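# Refit band over corner guard around carton

## Task

Loop the band over the corner guard and around the carton once more, so that at the finish the guard sits where it belongs and the carton rests flat.

## Robot and tools

Robot: two arms, left_arm and right_arm, standing across the table from each other. left_arm's base is on the +y side at (+0.139, +0.458, +0.075) m, quat_wxyz (+0.709, 0, 0, -0.705). right_arm's base is at (-0.038, -0.455, +0.135) m, quat_wxyz (+0.712, 0, 0, +0.703). Arm names do not match image left and right. Each arm ends in a parallel gripper: fingers point along its +x, close along its y. end_effector_position is the midpoint between the fingers, 3 to 4 cm short of the tips; only the last 1.5 cm of each finger face is flat.

Frames: the scene frame has its origin at the table centre, table top at z = +0.020 m, +z up. Fixed cameras and the table use it. Each arm's printed hand pose, velocities, targets and wrist-camera pose are in that arm's own base frame, and offsets run along that arm's base axes, rotating about the Hand target's position. Printed poses can be a few cm off, more when stretched.

Row layout (shared by execute_actions and move): one flat list of 14 numbers, each in [-1, 1]: dx, dy, dz, rx, ry, rz, opening for left_arm, then the same seven for right_arm. Both arms always appear. dx..rz are an offset, not a pose: counted from that arm's Hand target as it stood when the action or move began (never from the previous row). Scale: 1.0 = 0.6 m for dx, dy, dz and 180 degrees for the rotation vector rx, ry, rz. A translation longer than 1.0 may be shortened along its direction. Repeating an offset in a new call moves further. Six zeros re-command the current Hand target. opening is absolute: +1 fully open (0.080 m), -1 closed; empty fingers meet near -0.78. Closing fully takes at least about 0.6 s. To leave a gripper unchanged, resend its current command; 0 means half-open, not 'no change'.

execute_actions(actions, cameras): actions is a list of actions; each action is a table of up to 15 rows, one per 1/30 s step, and a short table repeats its final row to fill 15 steps (0.5 s). cameras: list of names (cam_high, cam_low, cam_left_wrist, cam_right_wrist) or ["all"]; by default images come only with an empty actions list. An unknown name voids the call.

move(target, speed, blend, opening_speed, grip_force, blocking, cameras): straight-line path to one row, or to a list of up to 15 rows, all offsets counted from the same starting Hand targets. speed: top path speed in m/s, 0.002 to 4.3, default 0.25 (turning up to twice that in rad/s); one value or one per target. blend: corner rounding in m for lists, 0 = stop at each. opening_speed: rate of opening change per second on the -1..+1 scale, at least 0.2. grip_force: newtons per pad, 8 to 34, one value or one per arm; it persists. blocking=false returns after about 0.5 s while the move continues. Whole move is capped at 10 s. Paths do not avoid obstacles or the other arm; faster means more lag, overshoot and harder contact. Avoid paths near an arm's own base. The result adds a move: line: done, off_target, moving, held, blocked or fault, plus limits (paced = clipped pose, held = steps withheld). blocked means that gripper stopped far from its goal and now holds still.

wait(seconds 0 to 10): robot holds its last command; a running move continues. stop(): brakes a running move. zoom_image(camera, region [x0, y0, x1, y1] in pixels, at most 504 by 504) enlarges part of that camera's newest image (images are 672x504). read_manual(section "licences") returns licence text only. finished_scene(scene = 1 or 2) ends the scene irreversibly; the band, guard and level carton must stay correct without the robot.

Results: per arm, end_effector_position (m), quat_wxyz, velocities, Hand target (last commanded pose after clipping; next offsets start here), joint positions (last value is opening in m), joint torques and external torque estimates, grip_measured (same scale as opening, about 2 mm error), grip_effort_n (motor effort, negative closing; not pad force). 'within noise' means the arm is still. Tool commands show the present commands. A gripper often rests short of its Hand target; if so, send the missing distance as an offset. Orientation commands are clipped to within 32 degrees of the measured orientation each step, so big turns take several actions. Check pose and tilt after each move.

Gripping: to hold something, command an opening about 0.08 below grip_measured at first contact for full force; less margin grips more gently.

Avoid: any contact between the two arms or grippers (can fail the scene), hitting fixed or heavy things, dropping parts, releasing moving parts, anything leaving the table, strain on wrist-camera cables. Torque limits (N m): waist 16.8, shoulder 20.8, elbow 19.9, wrist pitch 3.33, wrist yaw 3.1, wrist roll 3.01; exceeding one freezes that arm 10 s. Far targets sent in one step can trigger an over-speed fault. Holding loads, stretched poses or pushing at unreachable targets heat motors; at 95 °C the arm is stopped. To end a push against something, command the target back past the gripper. Objects may occasionally get nudged by outside disturbances. Time spent, including thinking, counts.

Each tool is called after ">>>" as name(argument=value, ...) on one line, values as JSON.

## Session

>>> execute_actions(actions=[])

Scene clock: 0.00 s.
left_arm: end_effector_position=(+0.2052, -0.1766, +0.1994) grip_measured=+1.000 grip_effort_n=n/a end_effector_quat_wxyz=(+0.457, +0.576, +0.055, -0.676) | right_arm: end_effector_position=(+0.1545, +0.1110, +0.0665) grip_measured=+1.000 grip_effort_n=n/a end_effector_quat_wxyz=(+0.694, +0.398, +0.488, -0.349)
Joint positions: left_arm=[-0.449 1.264 1.152 -1.097 0.484 1.827 0.08] | right_arm=[0.839 1.173 0.654 -0.932 0.275 1.95 0.08]
Joint velocities: within noise
Joint torques (N m): no reading
External joint torques (N m): no reading
Motor temperatures (°C): left_arm=[29 28 30 31 30 31] | right_arm=[27 30 31 31 34 30]
Heat: left arm: hottest wrist pitch 31 °C (+0.0 °C/min); right arm: hottest wrist yaw 34 °C (+0.0 °C/min).
Hand target: left_arm +0.2058, -0.1779, +0.2019; +0.460, +0.575, +0.050, -0.675 | right_arm +0.1560, +0.1112, +0.0672; +0.697, +0.398, +0.486, -0.346
Tool commands: left_gripper/opening=+1.0 right_gripper/opening=+1.0

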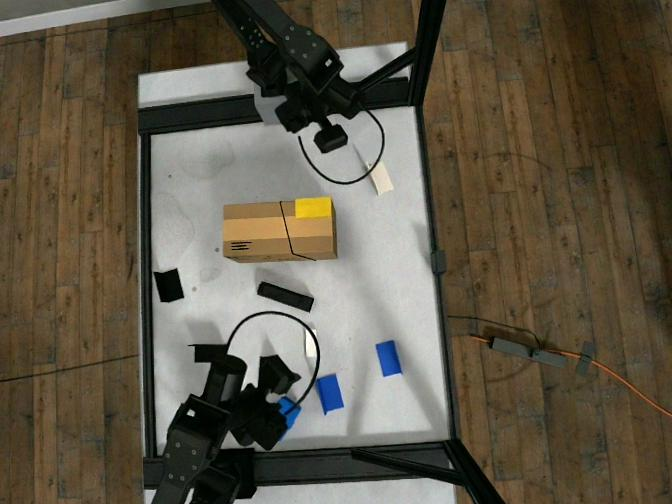

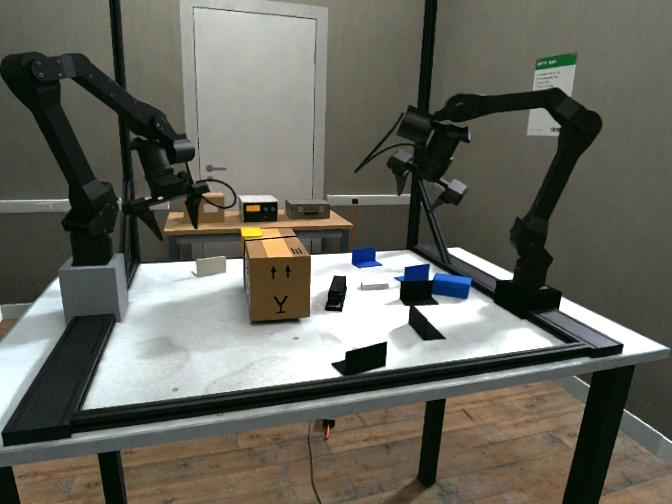

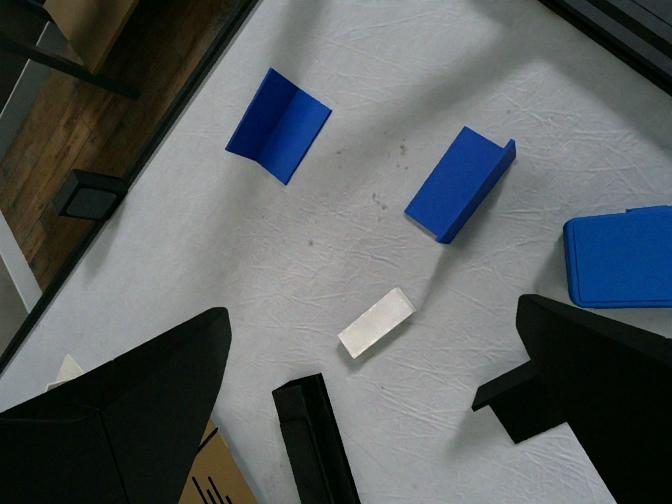

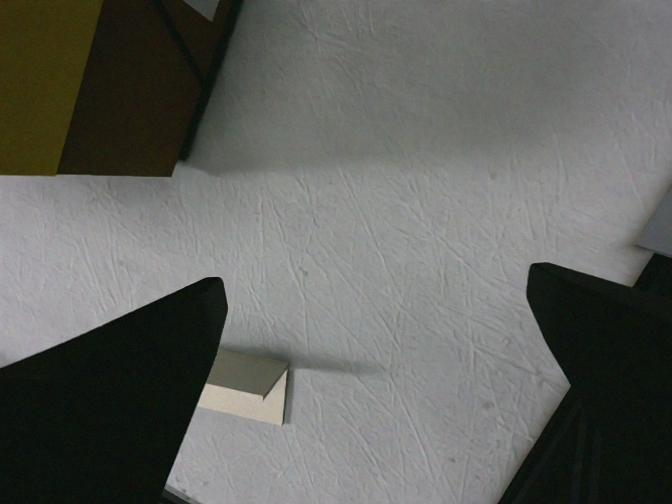

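>>> zoom_image(camera="cam_high", region=[200, 160, 420, 325])

>>> zoom_image(camera="cam_low", region=[180, 210, 350, 340])

>>> zoom_image(camera="cam_low", region=[310, 230, 500, 385])

>>> zoom_image(camera="cam_high", region=[140, 250, 460, 470])

Scaled by 2.291 from the camera's 672x504 image, which has a finer 960x720 frame.

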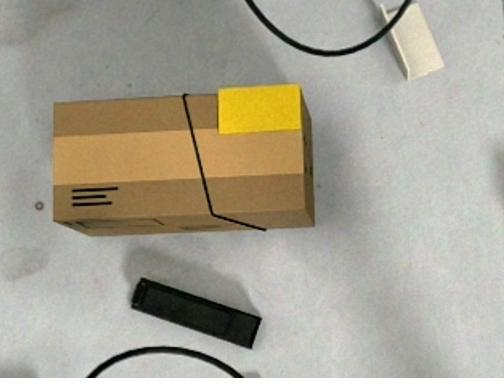

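Scaled by 2.965 from the camera's 672x504 image, which has a finer 960x720 frame.

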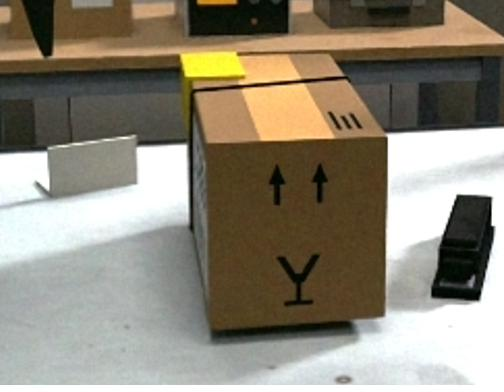

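Scaled by 2.653 from the camera's 672x504 image, which has a finer 960x720 frame.

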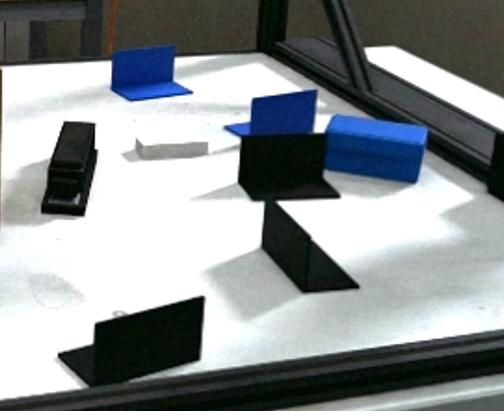

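Scaled by 1.575 from the camera's 672x504 image, which has a finer 960x720 frame.

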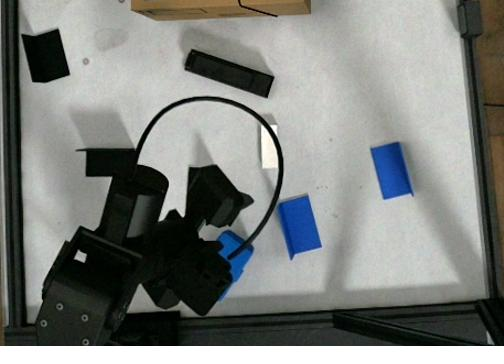

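>>> move(target=[0,0,0,0,0,0,1,0,-0.068,0.26,-0.144,-0.098,0.325,1], cameras=["all"])

Scene clock: 18.67 s.
left_arm: end_effector_position=(+0.2052, -0.1766, +0.1994) grip_measured=+1.000 grip_effort_n=-0.2 end_effector_quat_wxyz=(+0.457, +0.576, +0.055, -0.676) | right_arm: end_effector_position=(+0.1553, +0.0701, +0.2177) grip_measured=+1.000 grip_effort_n=-0.2 end_effector_quat_wxyz=(+0.903, -0.008, +0.429, -0.002)
Joint positions: left_arm=[-0.449 1.264 1.152 -1.097 0.484 1.827 0.08] | right_arm=[0.872 0.785 0.973 -1.284 0.513 0.737 0.08]
Joint torques (N m): left_arm=[0.02 -4.02 5.34 0.99 0.36 -0.01] | right_arm=[-0.28 -1 6.64 0.67 0.09 -0.15]
External joint torques (N m): left_arm=[0.02 -0.32 -0.56 0.2 0.05 0.01] | right_arm=[-0.28 -0.54 0.71 -0.36 -0.22 -0.16]
Heat: left arm: hottest elbow 32 °C (+6.4 °C/min); right arm: hottest elbow 34 °C (+9.6 °C/min).
Hand target: left_arm +0.2058, -0.1779, +0.2019; +0.460, +0.575, +0.050, -0.675 | right_arm +0.1560, +0.0704, +0.2232; +0.906, +0.000, +0.423, +0.000
Off the commanded pose: left_arm 0.003 m, 1 deg | right_arm 0.006 m, 1 deg.
move: done

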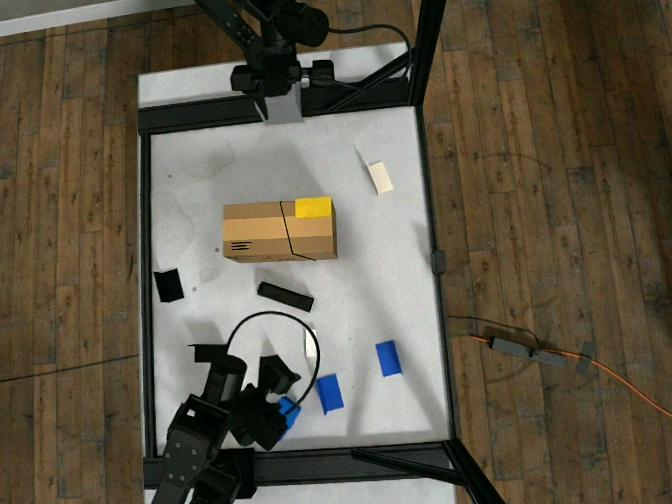

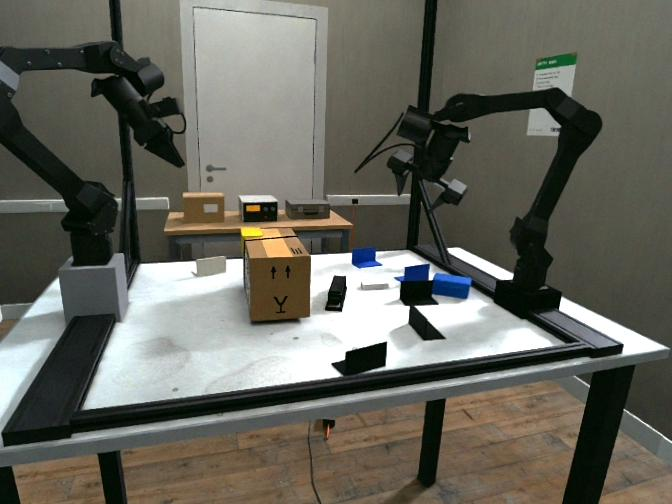

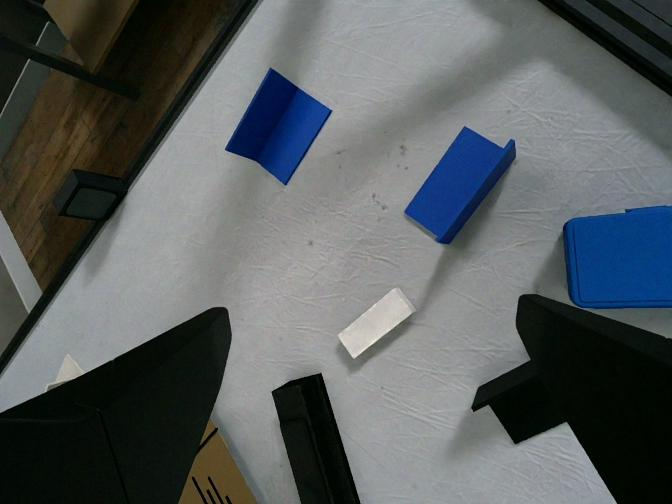

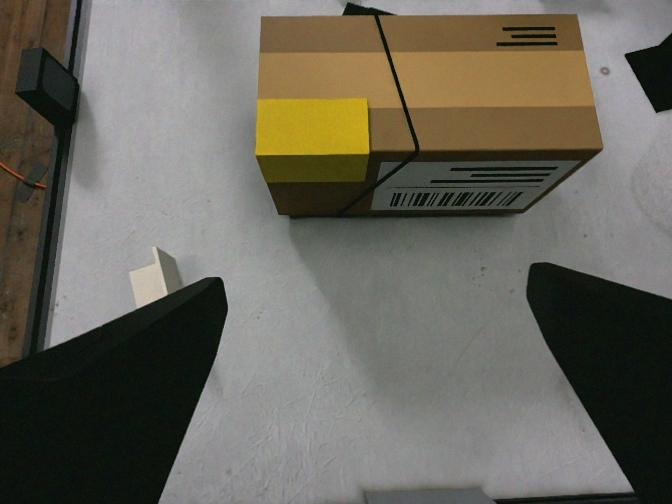

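>>> zoom_image(camera="cam_right_wrist", region=[230, 0, 430, 230])

>>> zoom_image(camera="cam_high", region=[215, 185, 350, 275])

>>> zoom_image(camera="cam_low", region=[230, 215, 320, 285])

Scaled by 2.191 from the camera's 672x504 image, which has a finer 960x720 frame.

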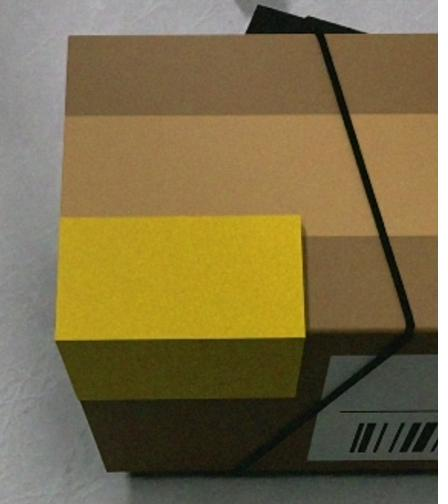

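Scaled by 3.733 from the camera's 672x504 image, which has a finer 960x720 frame.

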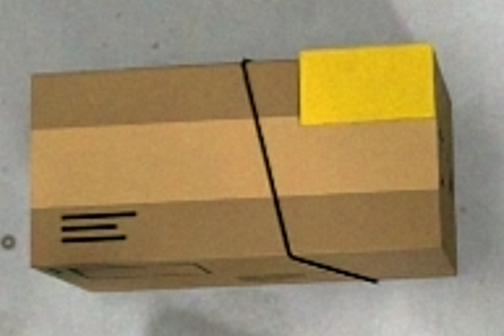

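Scaled by 5.600 from the camera's 672x504 image, which has a finer 960x720 frame.

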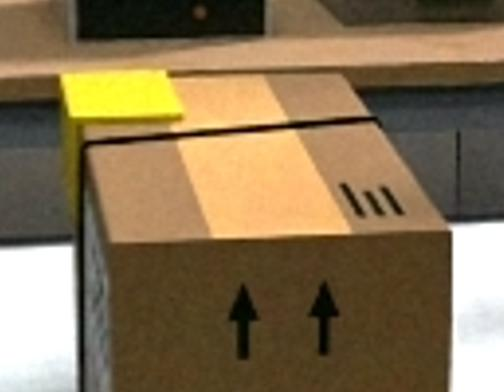

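>>> move(target=[0,0,0,0,0,0,1,0.187,-0.087,-0.248,0,0,0,0], cameras=["all"])

>>> zoom_image(camera="cam_low", region=[180, 180, 320, 285])

Scene clock: 39.27 s.
left_arm: end_effector_position=(+0.2052, -0.1766, +0.1994) grip_measured=+1.000 grip_effort_n=-0.2 end_effector_quat_wxyz=(+0.457, +0.576, +0.055, -0.676) | right_arm: end_effector_position=(+0.2693, +0.0190, +0.0786) grip_measured=+0.003 grip_effort_n=-16.5 end_effector_quat_wxyz=(+0.907, -0.001, +0.421, +0.001)
Joint positions: left_arm=[-0.449 1.264 1.152 -1.097 0.484 1.827 0.08] | right_arm=[0.108 1.073 0.467 -0.266 0.068 0.08 0.035]
Joint torques (N m): left_arm=[0.03 -4.02 5.34 0.99 0.36 -0.01] | right_arm=[-0.3 -1.81 4.03 1.61 -0.18 -0.15]
External joint torques (N m): left_arm=[0.03 -0.26 -0.59 0.2 0.05 0.01] | right_arm=[-0.31 0.97 -2.5 0.23 -0.22 -0.15]
Motor temperatures (°C): left_arm=[29 31 34 33 31 31] | right_arm=[27 31 38 32 34 30]
Heat: left arm: hottest elbow 34 °C (+6.1 °C/min); right arm: hottest elbow 38 °C (+10.7 °C/min).
Hand target: left_arm +0.2058, -0.1779, +0.2019; +0.460, +0.575, +0.050, -0.675 | right_arm +0.2682, +0.0182, +0.0744; +0.906, +0.000, +0.423, +0.000
Off the commanded pose: left_arm 0.003 m, 1 deg | right_arm 0.004 m, 0 deg.
move: done

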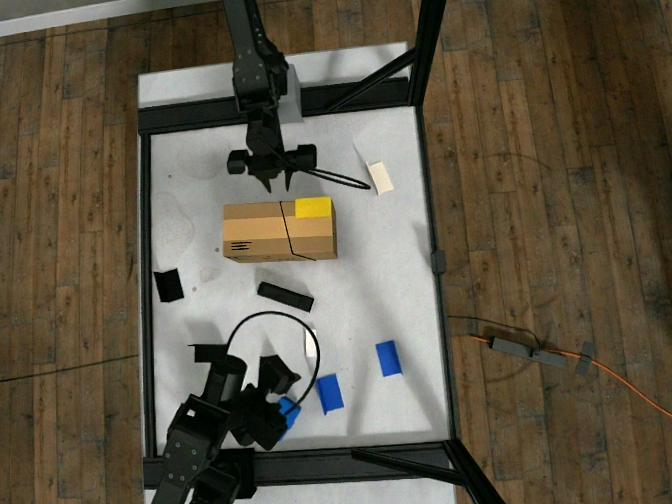

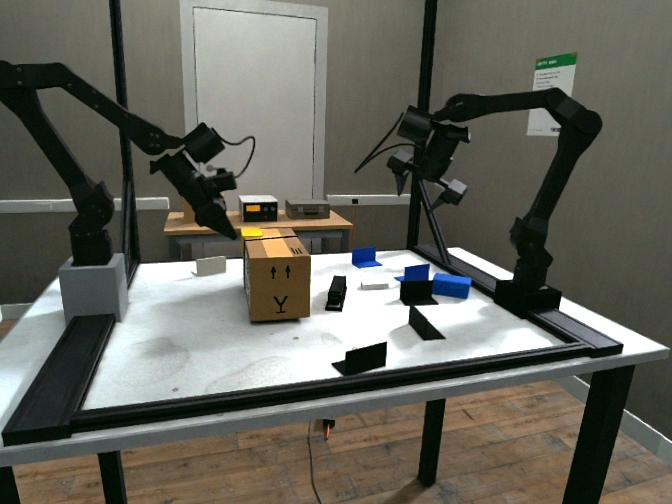

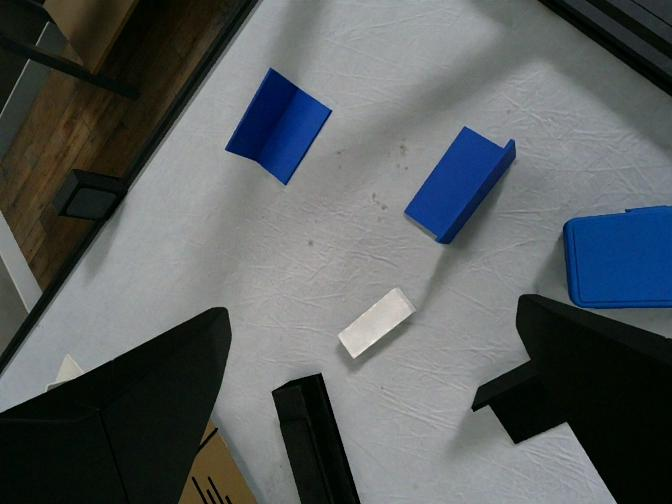

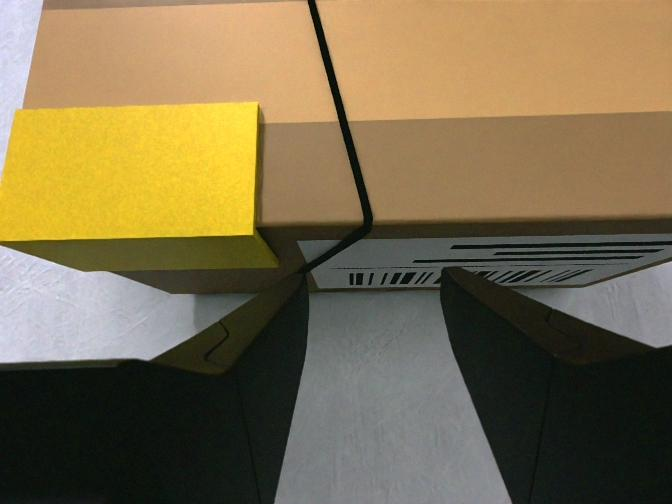

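Scaled by 3.600 from the camera's 672x504 image, which has a finer 960x720 frame.

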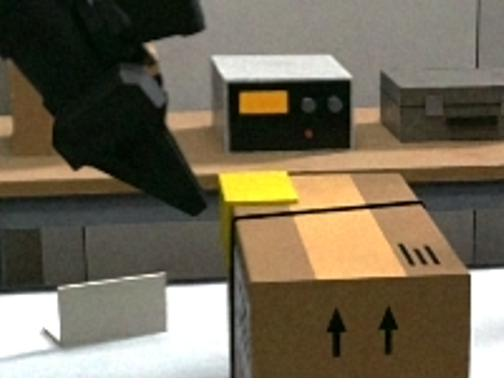

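>>> move(target=[0,0,0,0,0,0,1,0.038,0,-0.062,0,0,0,0], speed=0.08, cameras=["cam_low","cam_right_wrist"])

>>> zoom_image(camera="cam_low", region=[200, 200, 300, 275])

>>> zoom_image(camera="cam_right_wrist", region=[250, 150, 490, 330])

Scene clock: 43.97 s.
left_arm: end_effector_position=(+0.2052, -0.1766, +0.1994) grip_measured=+1.000 grip_effort_n=0.2 end_effector_quat_wxyz=(+0.457, +0.576, +0.055, -0.676) | right_arm: end_effector_position=(+0.2893, +0.0181, +0.0398) grip_measured=+0.003 grip_effort_n=-15.6 end_effector_quat_wxyz=(+0.905, +0.002, +0.425, -0.004)
Joint positions: left_arm=[-0.449 1.264 1.152 -1.097 0.484 1.827 0.08] | right_arm=[0.098 1.295 0.42 -0.007 0.068 0.082 0.035]
Joint torques (N m): left_arm=[0.03 -4.02 5.34 0.99 0.35 -0.01] | right_arm=[-0.46 -1.51 3.95 2.55 -0.21 -0.16]
External joint torques (N m): left_arm=[0.03 -0.34 -0.52 0.22 0.05 0.01] | right_arm=[-0.47 2.11 -1.79 1.21 -0.25 -0.17]
Heat: left arm: hottest elbow 34 °C (+5.5 °C/min); right arm: hottest elbow 38 °C (+9.6 °C/min).
Hand target: left_arm +0.2058, -0.1779, +0.2019; +0.460, +0.575, +0.050, -0.675 | right_arm +0.2909, +0.0182, +0.0372; +0.906, +0.000, +0.423, +0.000
Off the commanded pose: left_arm 0.003 m, 1 deg | right_arm 0.003 m, 1 deg.
move: done
Images, in order (width x height): cam_low 672x504, cam_right_wrist 672x504.

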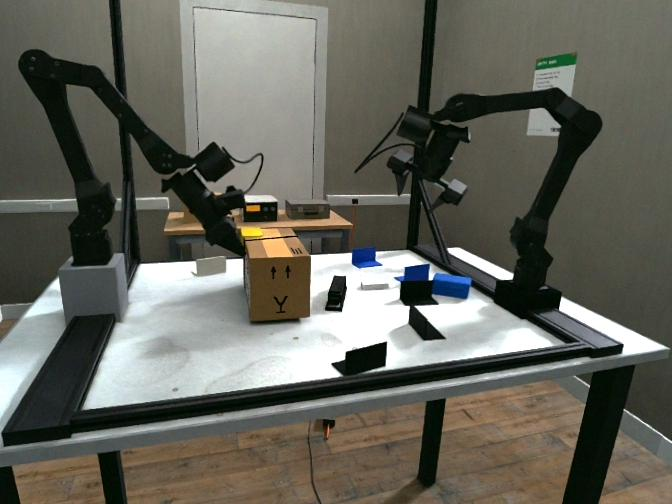

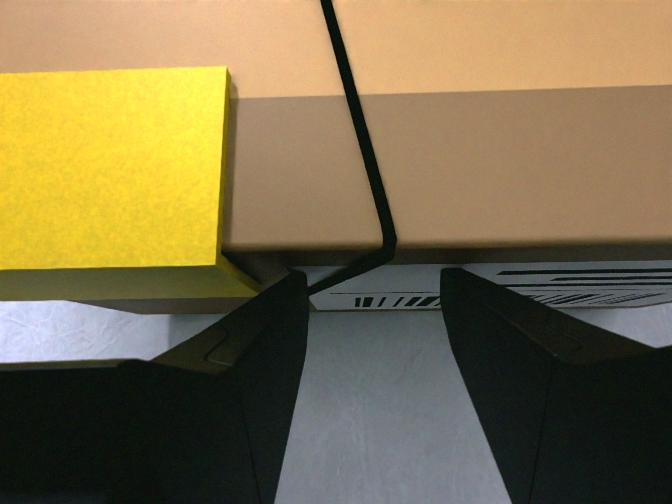

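Scaled by 5.040 from the camera's 672x504 image, which has a finer 960x720 frame.

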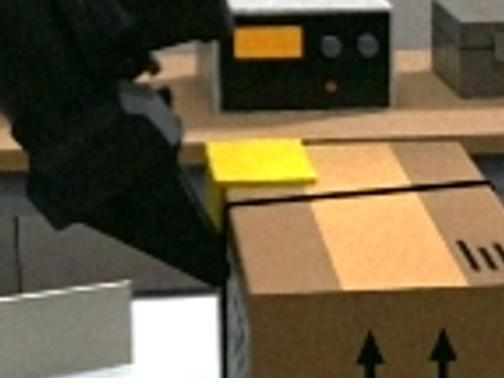

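Scaled by 2.100 from the camera's 672x504 image, which has a finer 960x720 frame.

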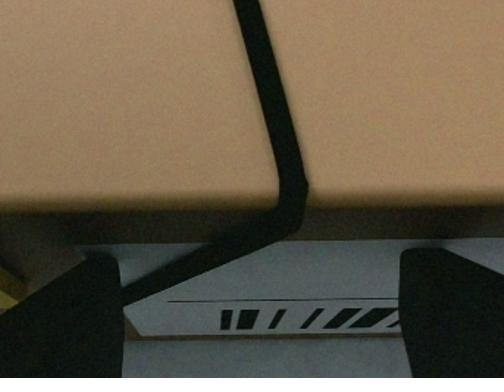

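>>> move(target=[0,0,0,0,0,0,1,0.005,-0.008,0.03,0,0,0,0], speed=0.08, cameras=["cam_low","cam_right_wrist"])

>>> zoom_image(camera="cam_low", region=[200, 200, 300, 275])

>>> zoom_image(camera="cam_right_wrist", region=[250, 150, 490, 330])

Scene clock: 48.47 s.
left_arm: end_effector_position=(+0.2052, -0.1766, +0.1994) grip_measured=+1.000 grip_effort_n=-0.7 end_effector_quat_wxyz=(+0.457, +0.576, +0.055, -0.676) | right_arm: end_effector_position=(+0.2883, +0.0139, +0.0467) grip_measured=+0.003 grip_effort_n=-15.6 end_effector_quat_wxyz=(+0.900, -0.002, +0.436, +0.001)
Joint positions: left_arm=[-0.449 1.264 1.152 -1.097 0.484 1.827 0.08] | right_arm=[0.071 1.272 0.454 -0.085 0.043 0.051 0.035]
Joint torques (N m): left_arm=[0.03 -4.01 5.34 0.99 0.36 -0.01] | right_arm=[-0.41 -4.21 6.51 0.9 -0.2 -0.15]
External joint torques (N m): left_arm=[0.04 -0.27 -0.59 0.2 0.04 0.01] | right_arm=[-0.4 -0.63 0.72 -0.38 -0.23 -0.15]
Heat: left arm: hottest elbow 35 °C (+6.2 °C/min); right arm: hottest elbow 37 °C (+7.4 °C/min).
Hand target: left_arm +0.2058, -0.1779, +0.2019; +0.460, +0.575, +0.050, -0.675 | right_arm +0.2940, +0.0134, +0.0552; +0.906, +0.000, +0.423, +0.000
Off the commanded pose: left_arm 0.003 m, 1 deg | right_arm 0.010 m, 2 deg.
move: off_target (right_arm)
Images, in order (width x height): cam_low 672x504, cam_right_wrist 672x504.

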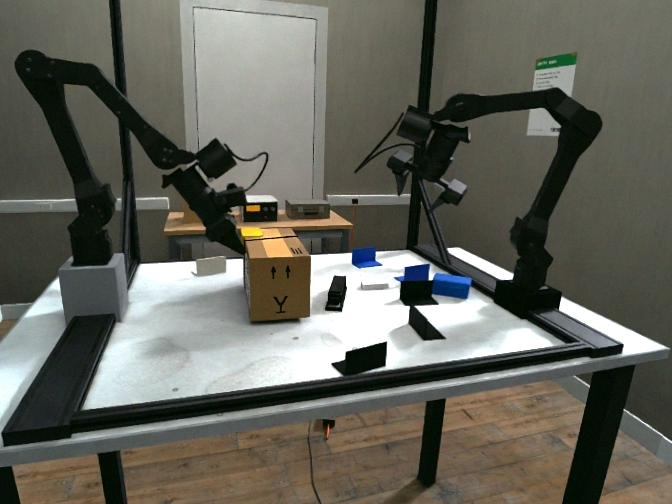

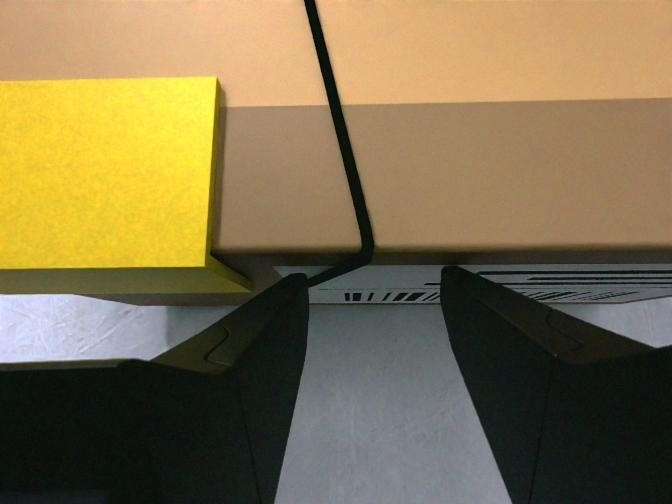

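Scaled by 5.040 from the camera's 672x504 image, which has a finer 960x720 frame.

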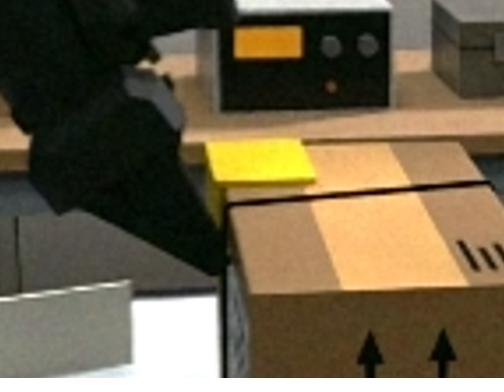

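Scaled by 2.100 from the camera's 672x504 image, which has a finer 960x720 frame.

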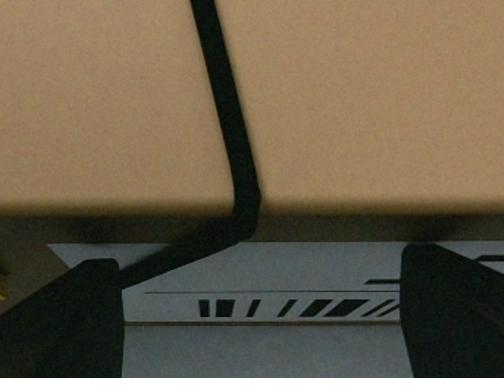

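>>> move(target=[0,0,0,0,0,0,1,-0.007,0,0.03,0,0,0,0], speed=0.08, cameras=["cam_low","cam_right_wrist"])

>>> zoom_image(camera="cam_low", region=[200, 200, 300, 275])

>>> zoom_image(camera="cam_right_wrist", region=[250, 150, 490, 330])

Scene clock: 52.50 s.
left_arm: end_effector_position=(+0.2052, -0.1766, +0.1994) grip_measured=+1.000 grip_effort_n=-0.2 end_effector_quat_wxyz=(+0.457, +0.576, +0.055, -0.676) | right_arm: end_effector_position=(+0.2851, +0.0137, +0.0653) grip_measured=+0.003 grip_effort_n=-15.6 end_effector_quat_wxyz=(+0.901, -0.002, +0.435, +0.001)
Joint positions: left_arm=[-0.449 1.264 1.152 -1.097 0.484 1.827 0.08] | right_arm=[0.071 1.202 0.495 -0.194 0.043 0.051 0.035]
Joint torques (N m): left_arm=[0.03 -4.02 5.34 0.99 0.36 -0.01] | right_arm=[-0.27 -3.94 6.7 0.84 -0.16 -0.11]
External joint torques (N m): left_arm=[0.04 -0.31 -0.57 0.2 0.04 0.01] | right_arm=[-0.29 -0.54 0.51 -0.48 -0.18 -0.11]
Heat: left arm: hottest elbow 35 °C (+5.7 °C/min); right arm: hottest elbow 37 °C (+6.9 °C/min).
Hand target: left_arm +0.2058, -0.1779, +0.2019; +0.460, +0.575, +0.050, -0.675 | right_arm +0.2898, +0.0134, +0.0732; +0.906, +0.000, +0.423, +0.000
Off the commanded pose: left_arm 0.003 m, 1 deg | right_arm 0.009 m, 1 deg.
move: off_target (right_arm)
Images, in order (width x height): cam_low 672x504, cam_right_wrist 672x504.

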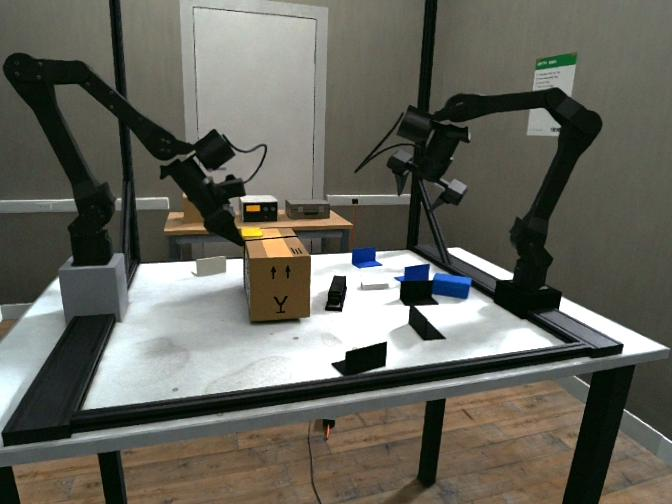

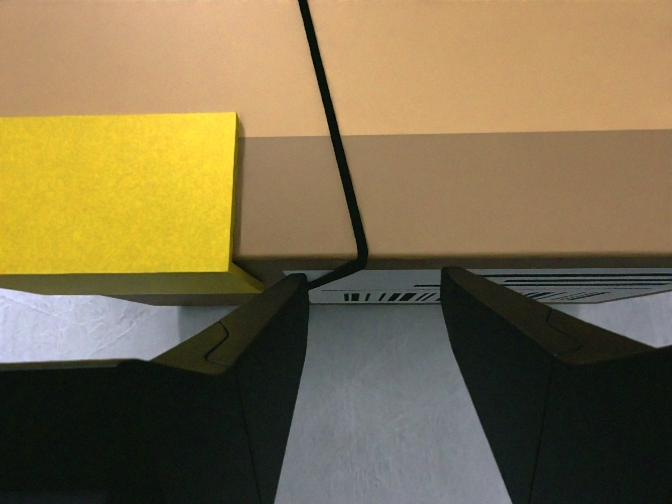

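Scaled by 5.040 from the camera's 672x504 image, which has a finer 960x720 frame.

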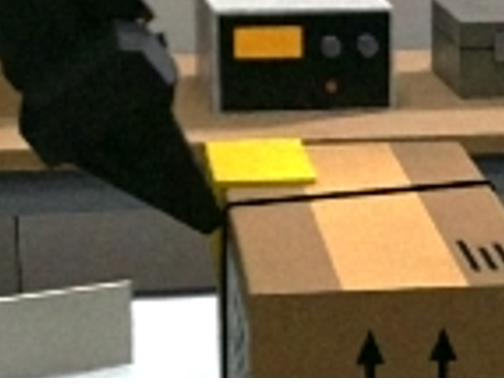

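Scaled by 2.100 from the camera's 672x504 image, which has a finer 960x720 frame.

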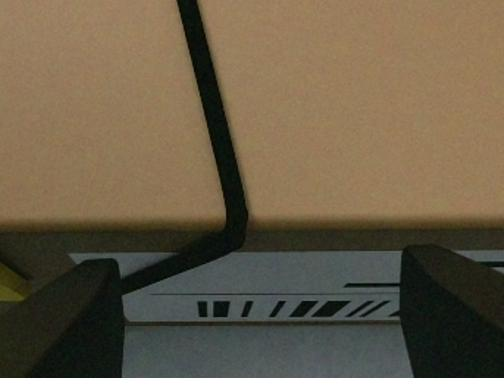

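>>> move(target=[[0,0,0,0,0,0,1,0.0,0.008,0.022,0,0,0,0],[0,0,0,0,0,0,1,0.018,0.008,0.012,0,0,0,0]], speed=0.06, cameras=["cam_low","cam_right_wrist"])

>>> zoom_image(camera="cam_low", region=[200, 200, 300, 275])

>>> zoom_image(camera="cam_right_wrist", region=[250, 150, 490, 330])

Scene clock: 57.20 s.
left_arm: end_effector_position=(+0.2052, -0.1766, +0.1994) grip_measured=+1.000 grip_effort_n=-0.2 end_effector_quat_wxyz=(+0.457, +0.576, +0.055, -0.676) | right_arm: end_effector_position=(+0.2945, +0.0192, +0.0753) grip_measured=+0.003 grip_effort_n=-15.6 end_effector_quat_wxyz=(+0.902, -0.003, +0.432, +0.005)
Joint positions: left_arm=[-0.449 1.264 1.152 -1.097 0.484 1.827 0.08] | right_arm=[0.09 1.223 0.548 -0.221 0.049 0.06 0.035]
Joint torques (N m): left_arm=[0.02 -4.02 5.34 0.99 0.35 -0.01] | right_arm=[-0.19 -2.43 6.8 1.59 0.09 0.15]
External joint torques (N m): left_arm=[0.03 -0.34 -0.55 0.2 0.05 0.01] | right_arm=[-0.22 1.23 0.52 0.26 0.06 0.15]
Heat: left arm: hottest elbow 35 °C (+5.2 °C/min); right arm: hottest elbow 38 °C (+7.3 °C/min).
Hand target: left_arm +0.2058, -0.1779, +0.2019; +0.460, +0.575, +0.050, -0.675 | right_arm +0.3006, +0.0182, +0.0804; +0.906, +0.000, +0.423, +0.000
Off the commanded pose: left_arm 0.003 m, 1 deg | right_arm 0.008 m, 1 deg.
move: done
Images, in order (width x height): cam_low 672x504, cam_right_wrist 672x504.

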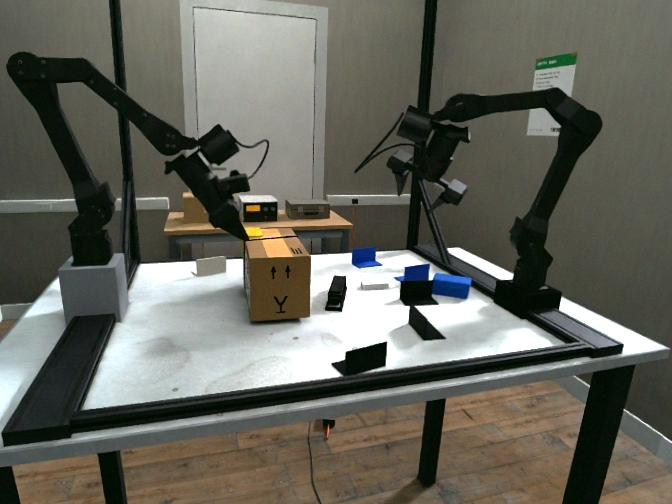

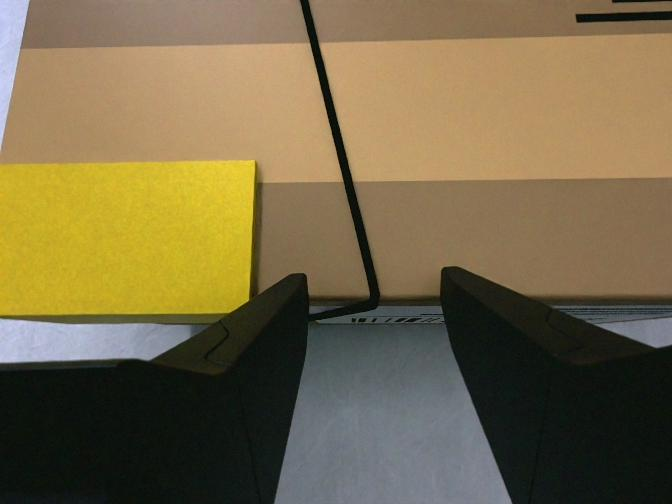

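Scaled by 5.040 from the camera's 672x504 image, which has a finer 960x720 frame.

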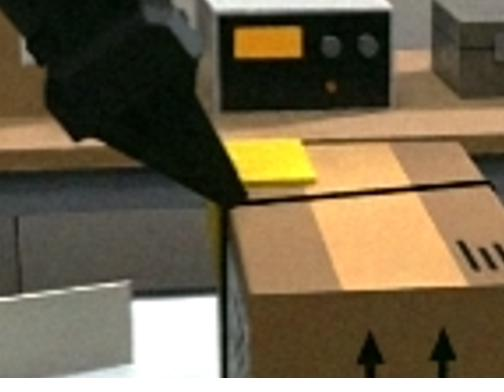

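Scaled by 2.100 from the camera's 672x504 image, which has a finer 960x720 frame.

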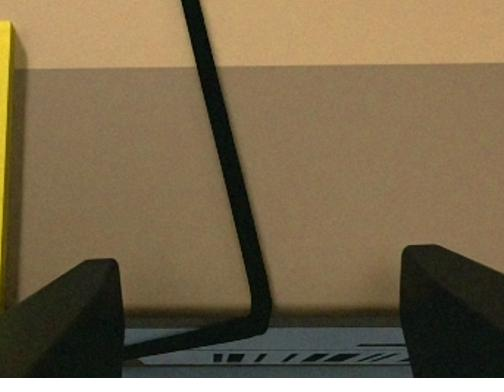

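>>> move(target=[0,0,0,0,0,0,1,0.002,0,-0.002,0,0,0,-1], opening_speed=1, speed=0.06, cameras=["cam_low","cam_right_wrist"])

>>> zoom_image(camera="cam_right_wrist", region=[250, 150, 490, 330])

Scene clock: 64.43 s.
left_arm: end_effector_position=(+0.2052, -0.1766, +0.1994) grip_measured=+1.000 grip_effort_n=-0.2 end_effector_quat_wxyz=(+0.457, +0.576, +0.055, -0.676) | right_arm: end_effector_position=(+0.2958, +0.0193, +0.0742) grip_measured=-0.774 grip_effort_n=-16.5 end_effector_quat_wxyz=(+0.902, -0.003, +0.432, +0.005)
Joint positions: left_arm=[-0.449 1.264 1.152 -1.097 0.484 1.827 0.08] | right_arm=[0.09 1.231 0.548 -0.212 0.049 0.06 0]
Joint torques (N m): left_arm=[0.02 -4.02 5.34 0.99 0.36 -0.01] | right_arm=[-0.21 -2.51 6.78 1.57 0.06 0.13]
External joint torques (N m): left_arm=[0.02 -0.32 -0.54 0.21 0.05 0.01] | right_arm=[-0.18 1.15 0.57 0.25 0.02 0.12]
Heat: left arm: hottest elbow 36 °C (+6.1 °C/min); right arm: hottest elbow 38 °C (+6.1 °C/min).
Hand target: left_arm +0.2058, -0.1779, +0.2019; +0.460, +0.575, +0.050, -0.675 | right_arm +0.3017, +0.0182, +0.0792; +0.906, +0.000, +0.424, +0.000
Off the commanded pose: left_arm 0.003 m, 1 deg | right_arm 0.008 m, 1 deg.
move: done
Images, in order (width x height): cam_low 672x504, cam_right_wrist 672x504.

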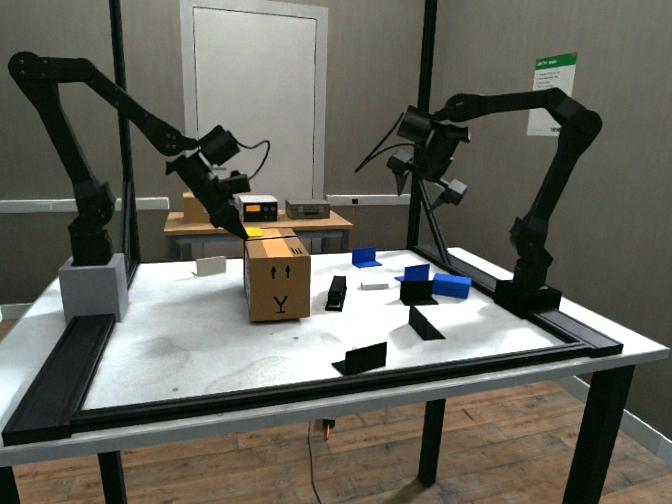

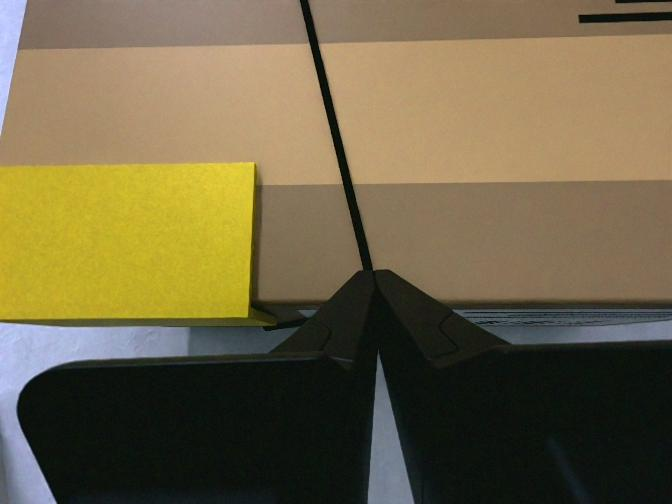

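Scaled by 2.100 from the camera's 672x504 image, which has a finer 960x720 frame.

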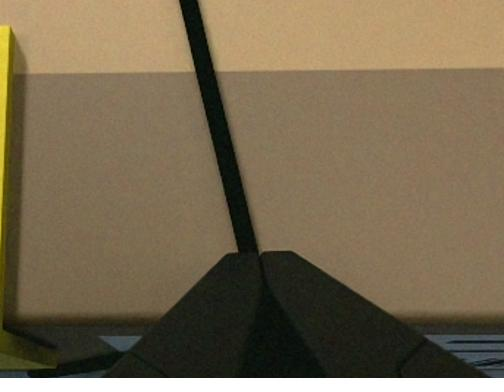

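>>> move(target=[0,0,0,0,0,0,1,-0.033,0,0.033,0,0,0,-1], speed=0.06, cameras=["cam_low","cam_right_wrist"])

>>> zoom_image(camera="cam_right_wrist", region=[250, 150, 490, 330])

Scene clock: 68.87 s.
left_arm: end_effector_position=(+0.2052, -0.1766, +0.1994) grip_measured=+1.000 grip_effort_n=-0.2 end_effector_quat_wxyz=(+0.457, +0.576, +0.055, -0.676) | right_arm: end_effector_position=(+0.2781, +0.0183, +0.0908) grip_measured=-0.775 grip_effort_n=-16.5 end_effector_quat_wxyz=(+0.900, -0.003, +0.435, +0.005)
Joint positions: left_arm=[-0.449 1.264 1.152 -1.097 0.484 1.827 0.08] | right_arm=[0.094 1.115 0.557 -0.344 0.052 0.064 0]
Joint torques (N m): left_arm=[0.02 -4.02 5.34 0.99 0.36 -0.01] | right_arm=[0.26 -3.67 7.04 0.83 0.21 0.3]
External joint torques (N m): left_arm=[0.04 -0.32 -0.58 0.19 0.04 0.01] | right_arm=[0.27 -0.63 0.62 -0.48 0.18 0.29]
Heat: left arm: hottest elbow 36 °C (+5.0 °C/min); right arm: hottest elbow 38 °C (+6.0 °C/min).
Hand target: left_arm +0.2058, -0.1779, +0.2019; +0.460, +0.575, +0.050, -0.675 | right_arm +0.2820, +0.0182, +0.0990; +0.906, +0.000, +0.424, +0.000
Off the commanded pose: left_arm 0.003 m, 1 deg | right_arm 0.009 m, 2 deg.
move: off_target (right_arm)
Images, in order (width x height): cam_low 672x504, cam_right_wrist 672x504.

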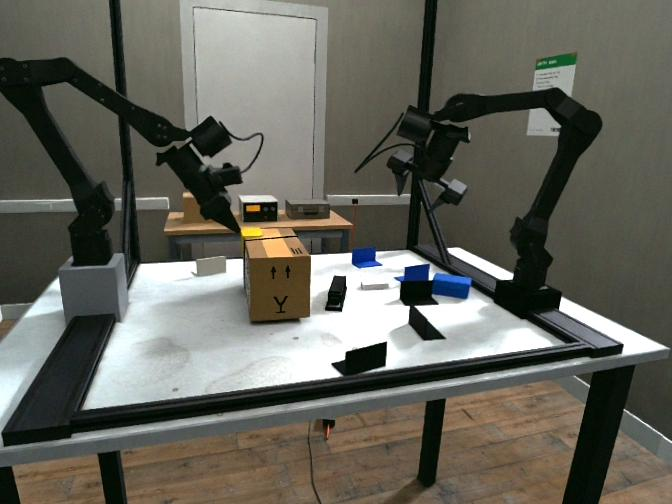

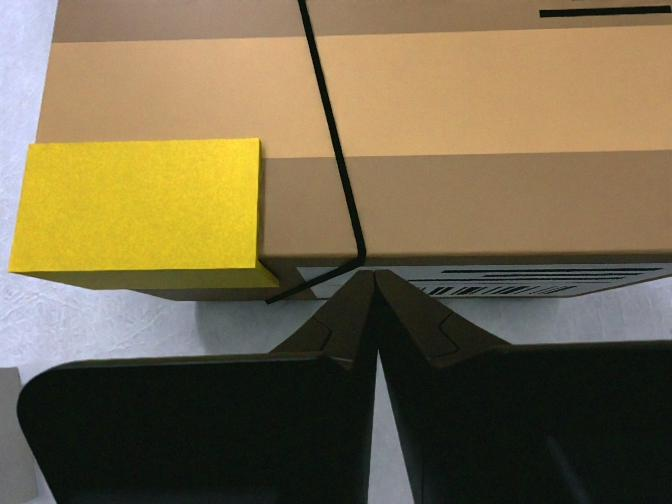

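Scaled by 2.100 from the camera's 672x504 image, which has a finer 960x720 frame.

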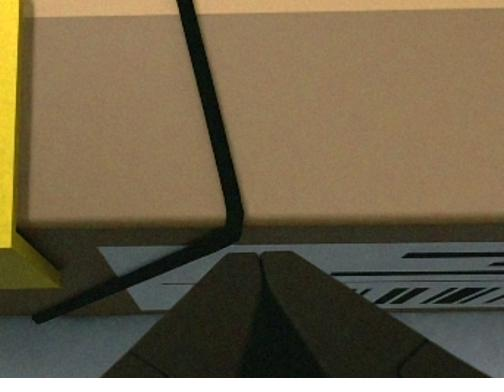

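>>> move(target=[[0,0,0,0,0,0,1,0.01,0.003,-0.02,0,0,0,-0.2],[0,0,0,0,0,0,1,0.03,0.003,-0.0475,0,0,0,-0.2]], speed=0.05, cameras=["cam_low","cam_right_wrist"])

>>> zoom_image(camera="cam_low", region=[200, 200, 300, 275])

>>> zoom_image(camera="cam_right_wrist", region=[250, 150, 490, 330])

Scene clock: 82.30 s.
left_arm: end_effector_position=(+0.2052, -0.1766, +0.1994) grip_measured=+1.000 grip_effort_n=-0.2 end_effector_quat_wxyz=(+0.457, +0.576, +0.055, -0.676) | right_arm: end_effector_position=(+0.3013, +0.0216, +0.0751) grip_measured=-0.203 grip_effort_n=16.0 end_effector_quat_wxyz=(+0.907, -0.002, +0.421, +0.005)
Joint positions: left_arm=[-0.449 1.264 1.152 -1.097 0.484 1.827 0.08] | right_arm=[0.1 1.244 0.545 -0.171 0.057 0.068 0.026]
Joint torques (N m): left_arm=[0.03 -4.02 5.34 0.99 0.36 -0.01] | right_arm=[-0.32 -2.51 3.82 1.61 0.06 0.12]
External joint torques (N m): left_arm=[0.03 -0.31 -0.57 0.21 0.05 0.01] | right_arm=[-0.3 1.25 -2.42 0.25 0.02 0.12]
Heat: left arm: hottest elbow 36 °C (+3.0 °C/min); right arm: hottest elbow 40 °C (+5.1 °C/min).
Hand target: left_arm +0.2058, -0.1779, +0.2019; +0.460, +0.575, +0.050, -0.675 | right_arm +0.3000, +0.0199, +0.0705; +0.906, +0.000, +0.423, +0.000
Off the commanded pose: left_arm 0.003 m, 1 deg | right_arm 0.005 m, 1 deg.
move: done
Images, in order (width x height): cam_low 672x504, cam_right_wrist 672x504.

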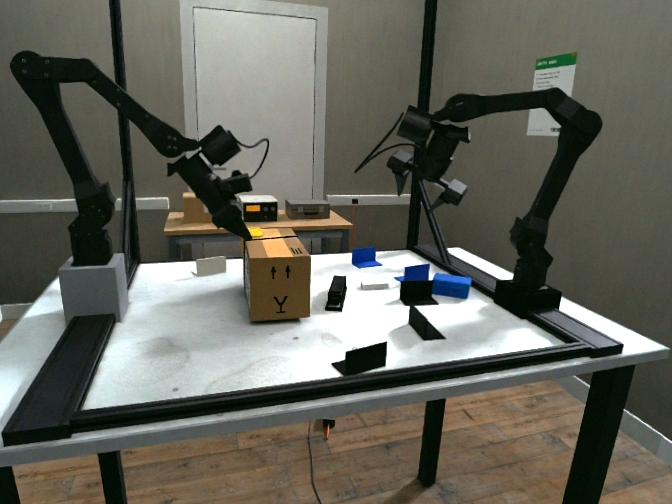

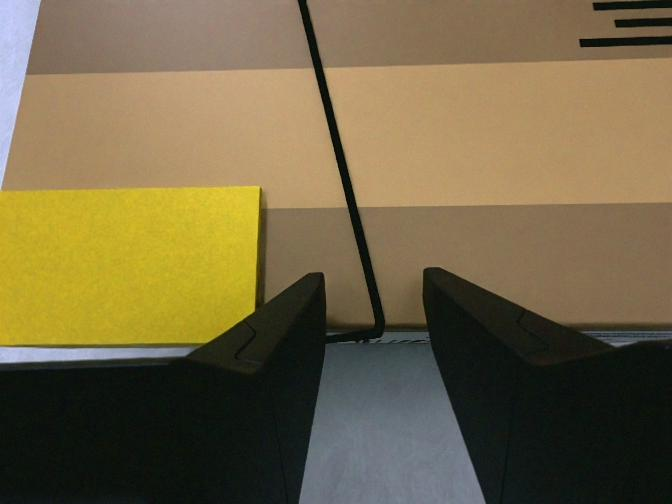

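Scaled by 5.040 from the camera's 672x504 image, which has a finer 960x720 frame.

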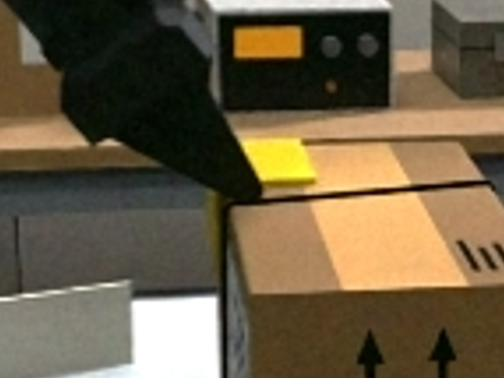

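Scaled by 2.100 from the camera's 672x504 image, which has a finer 960x720 frame.

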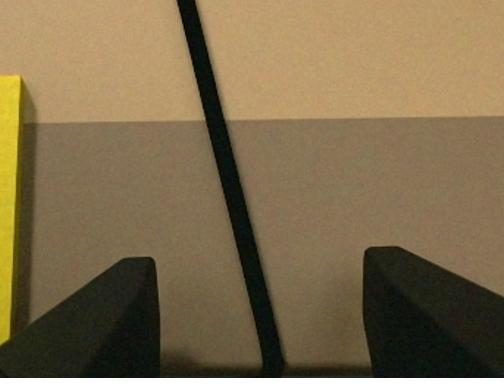

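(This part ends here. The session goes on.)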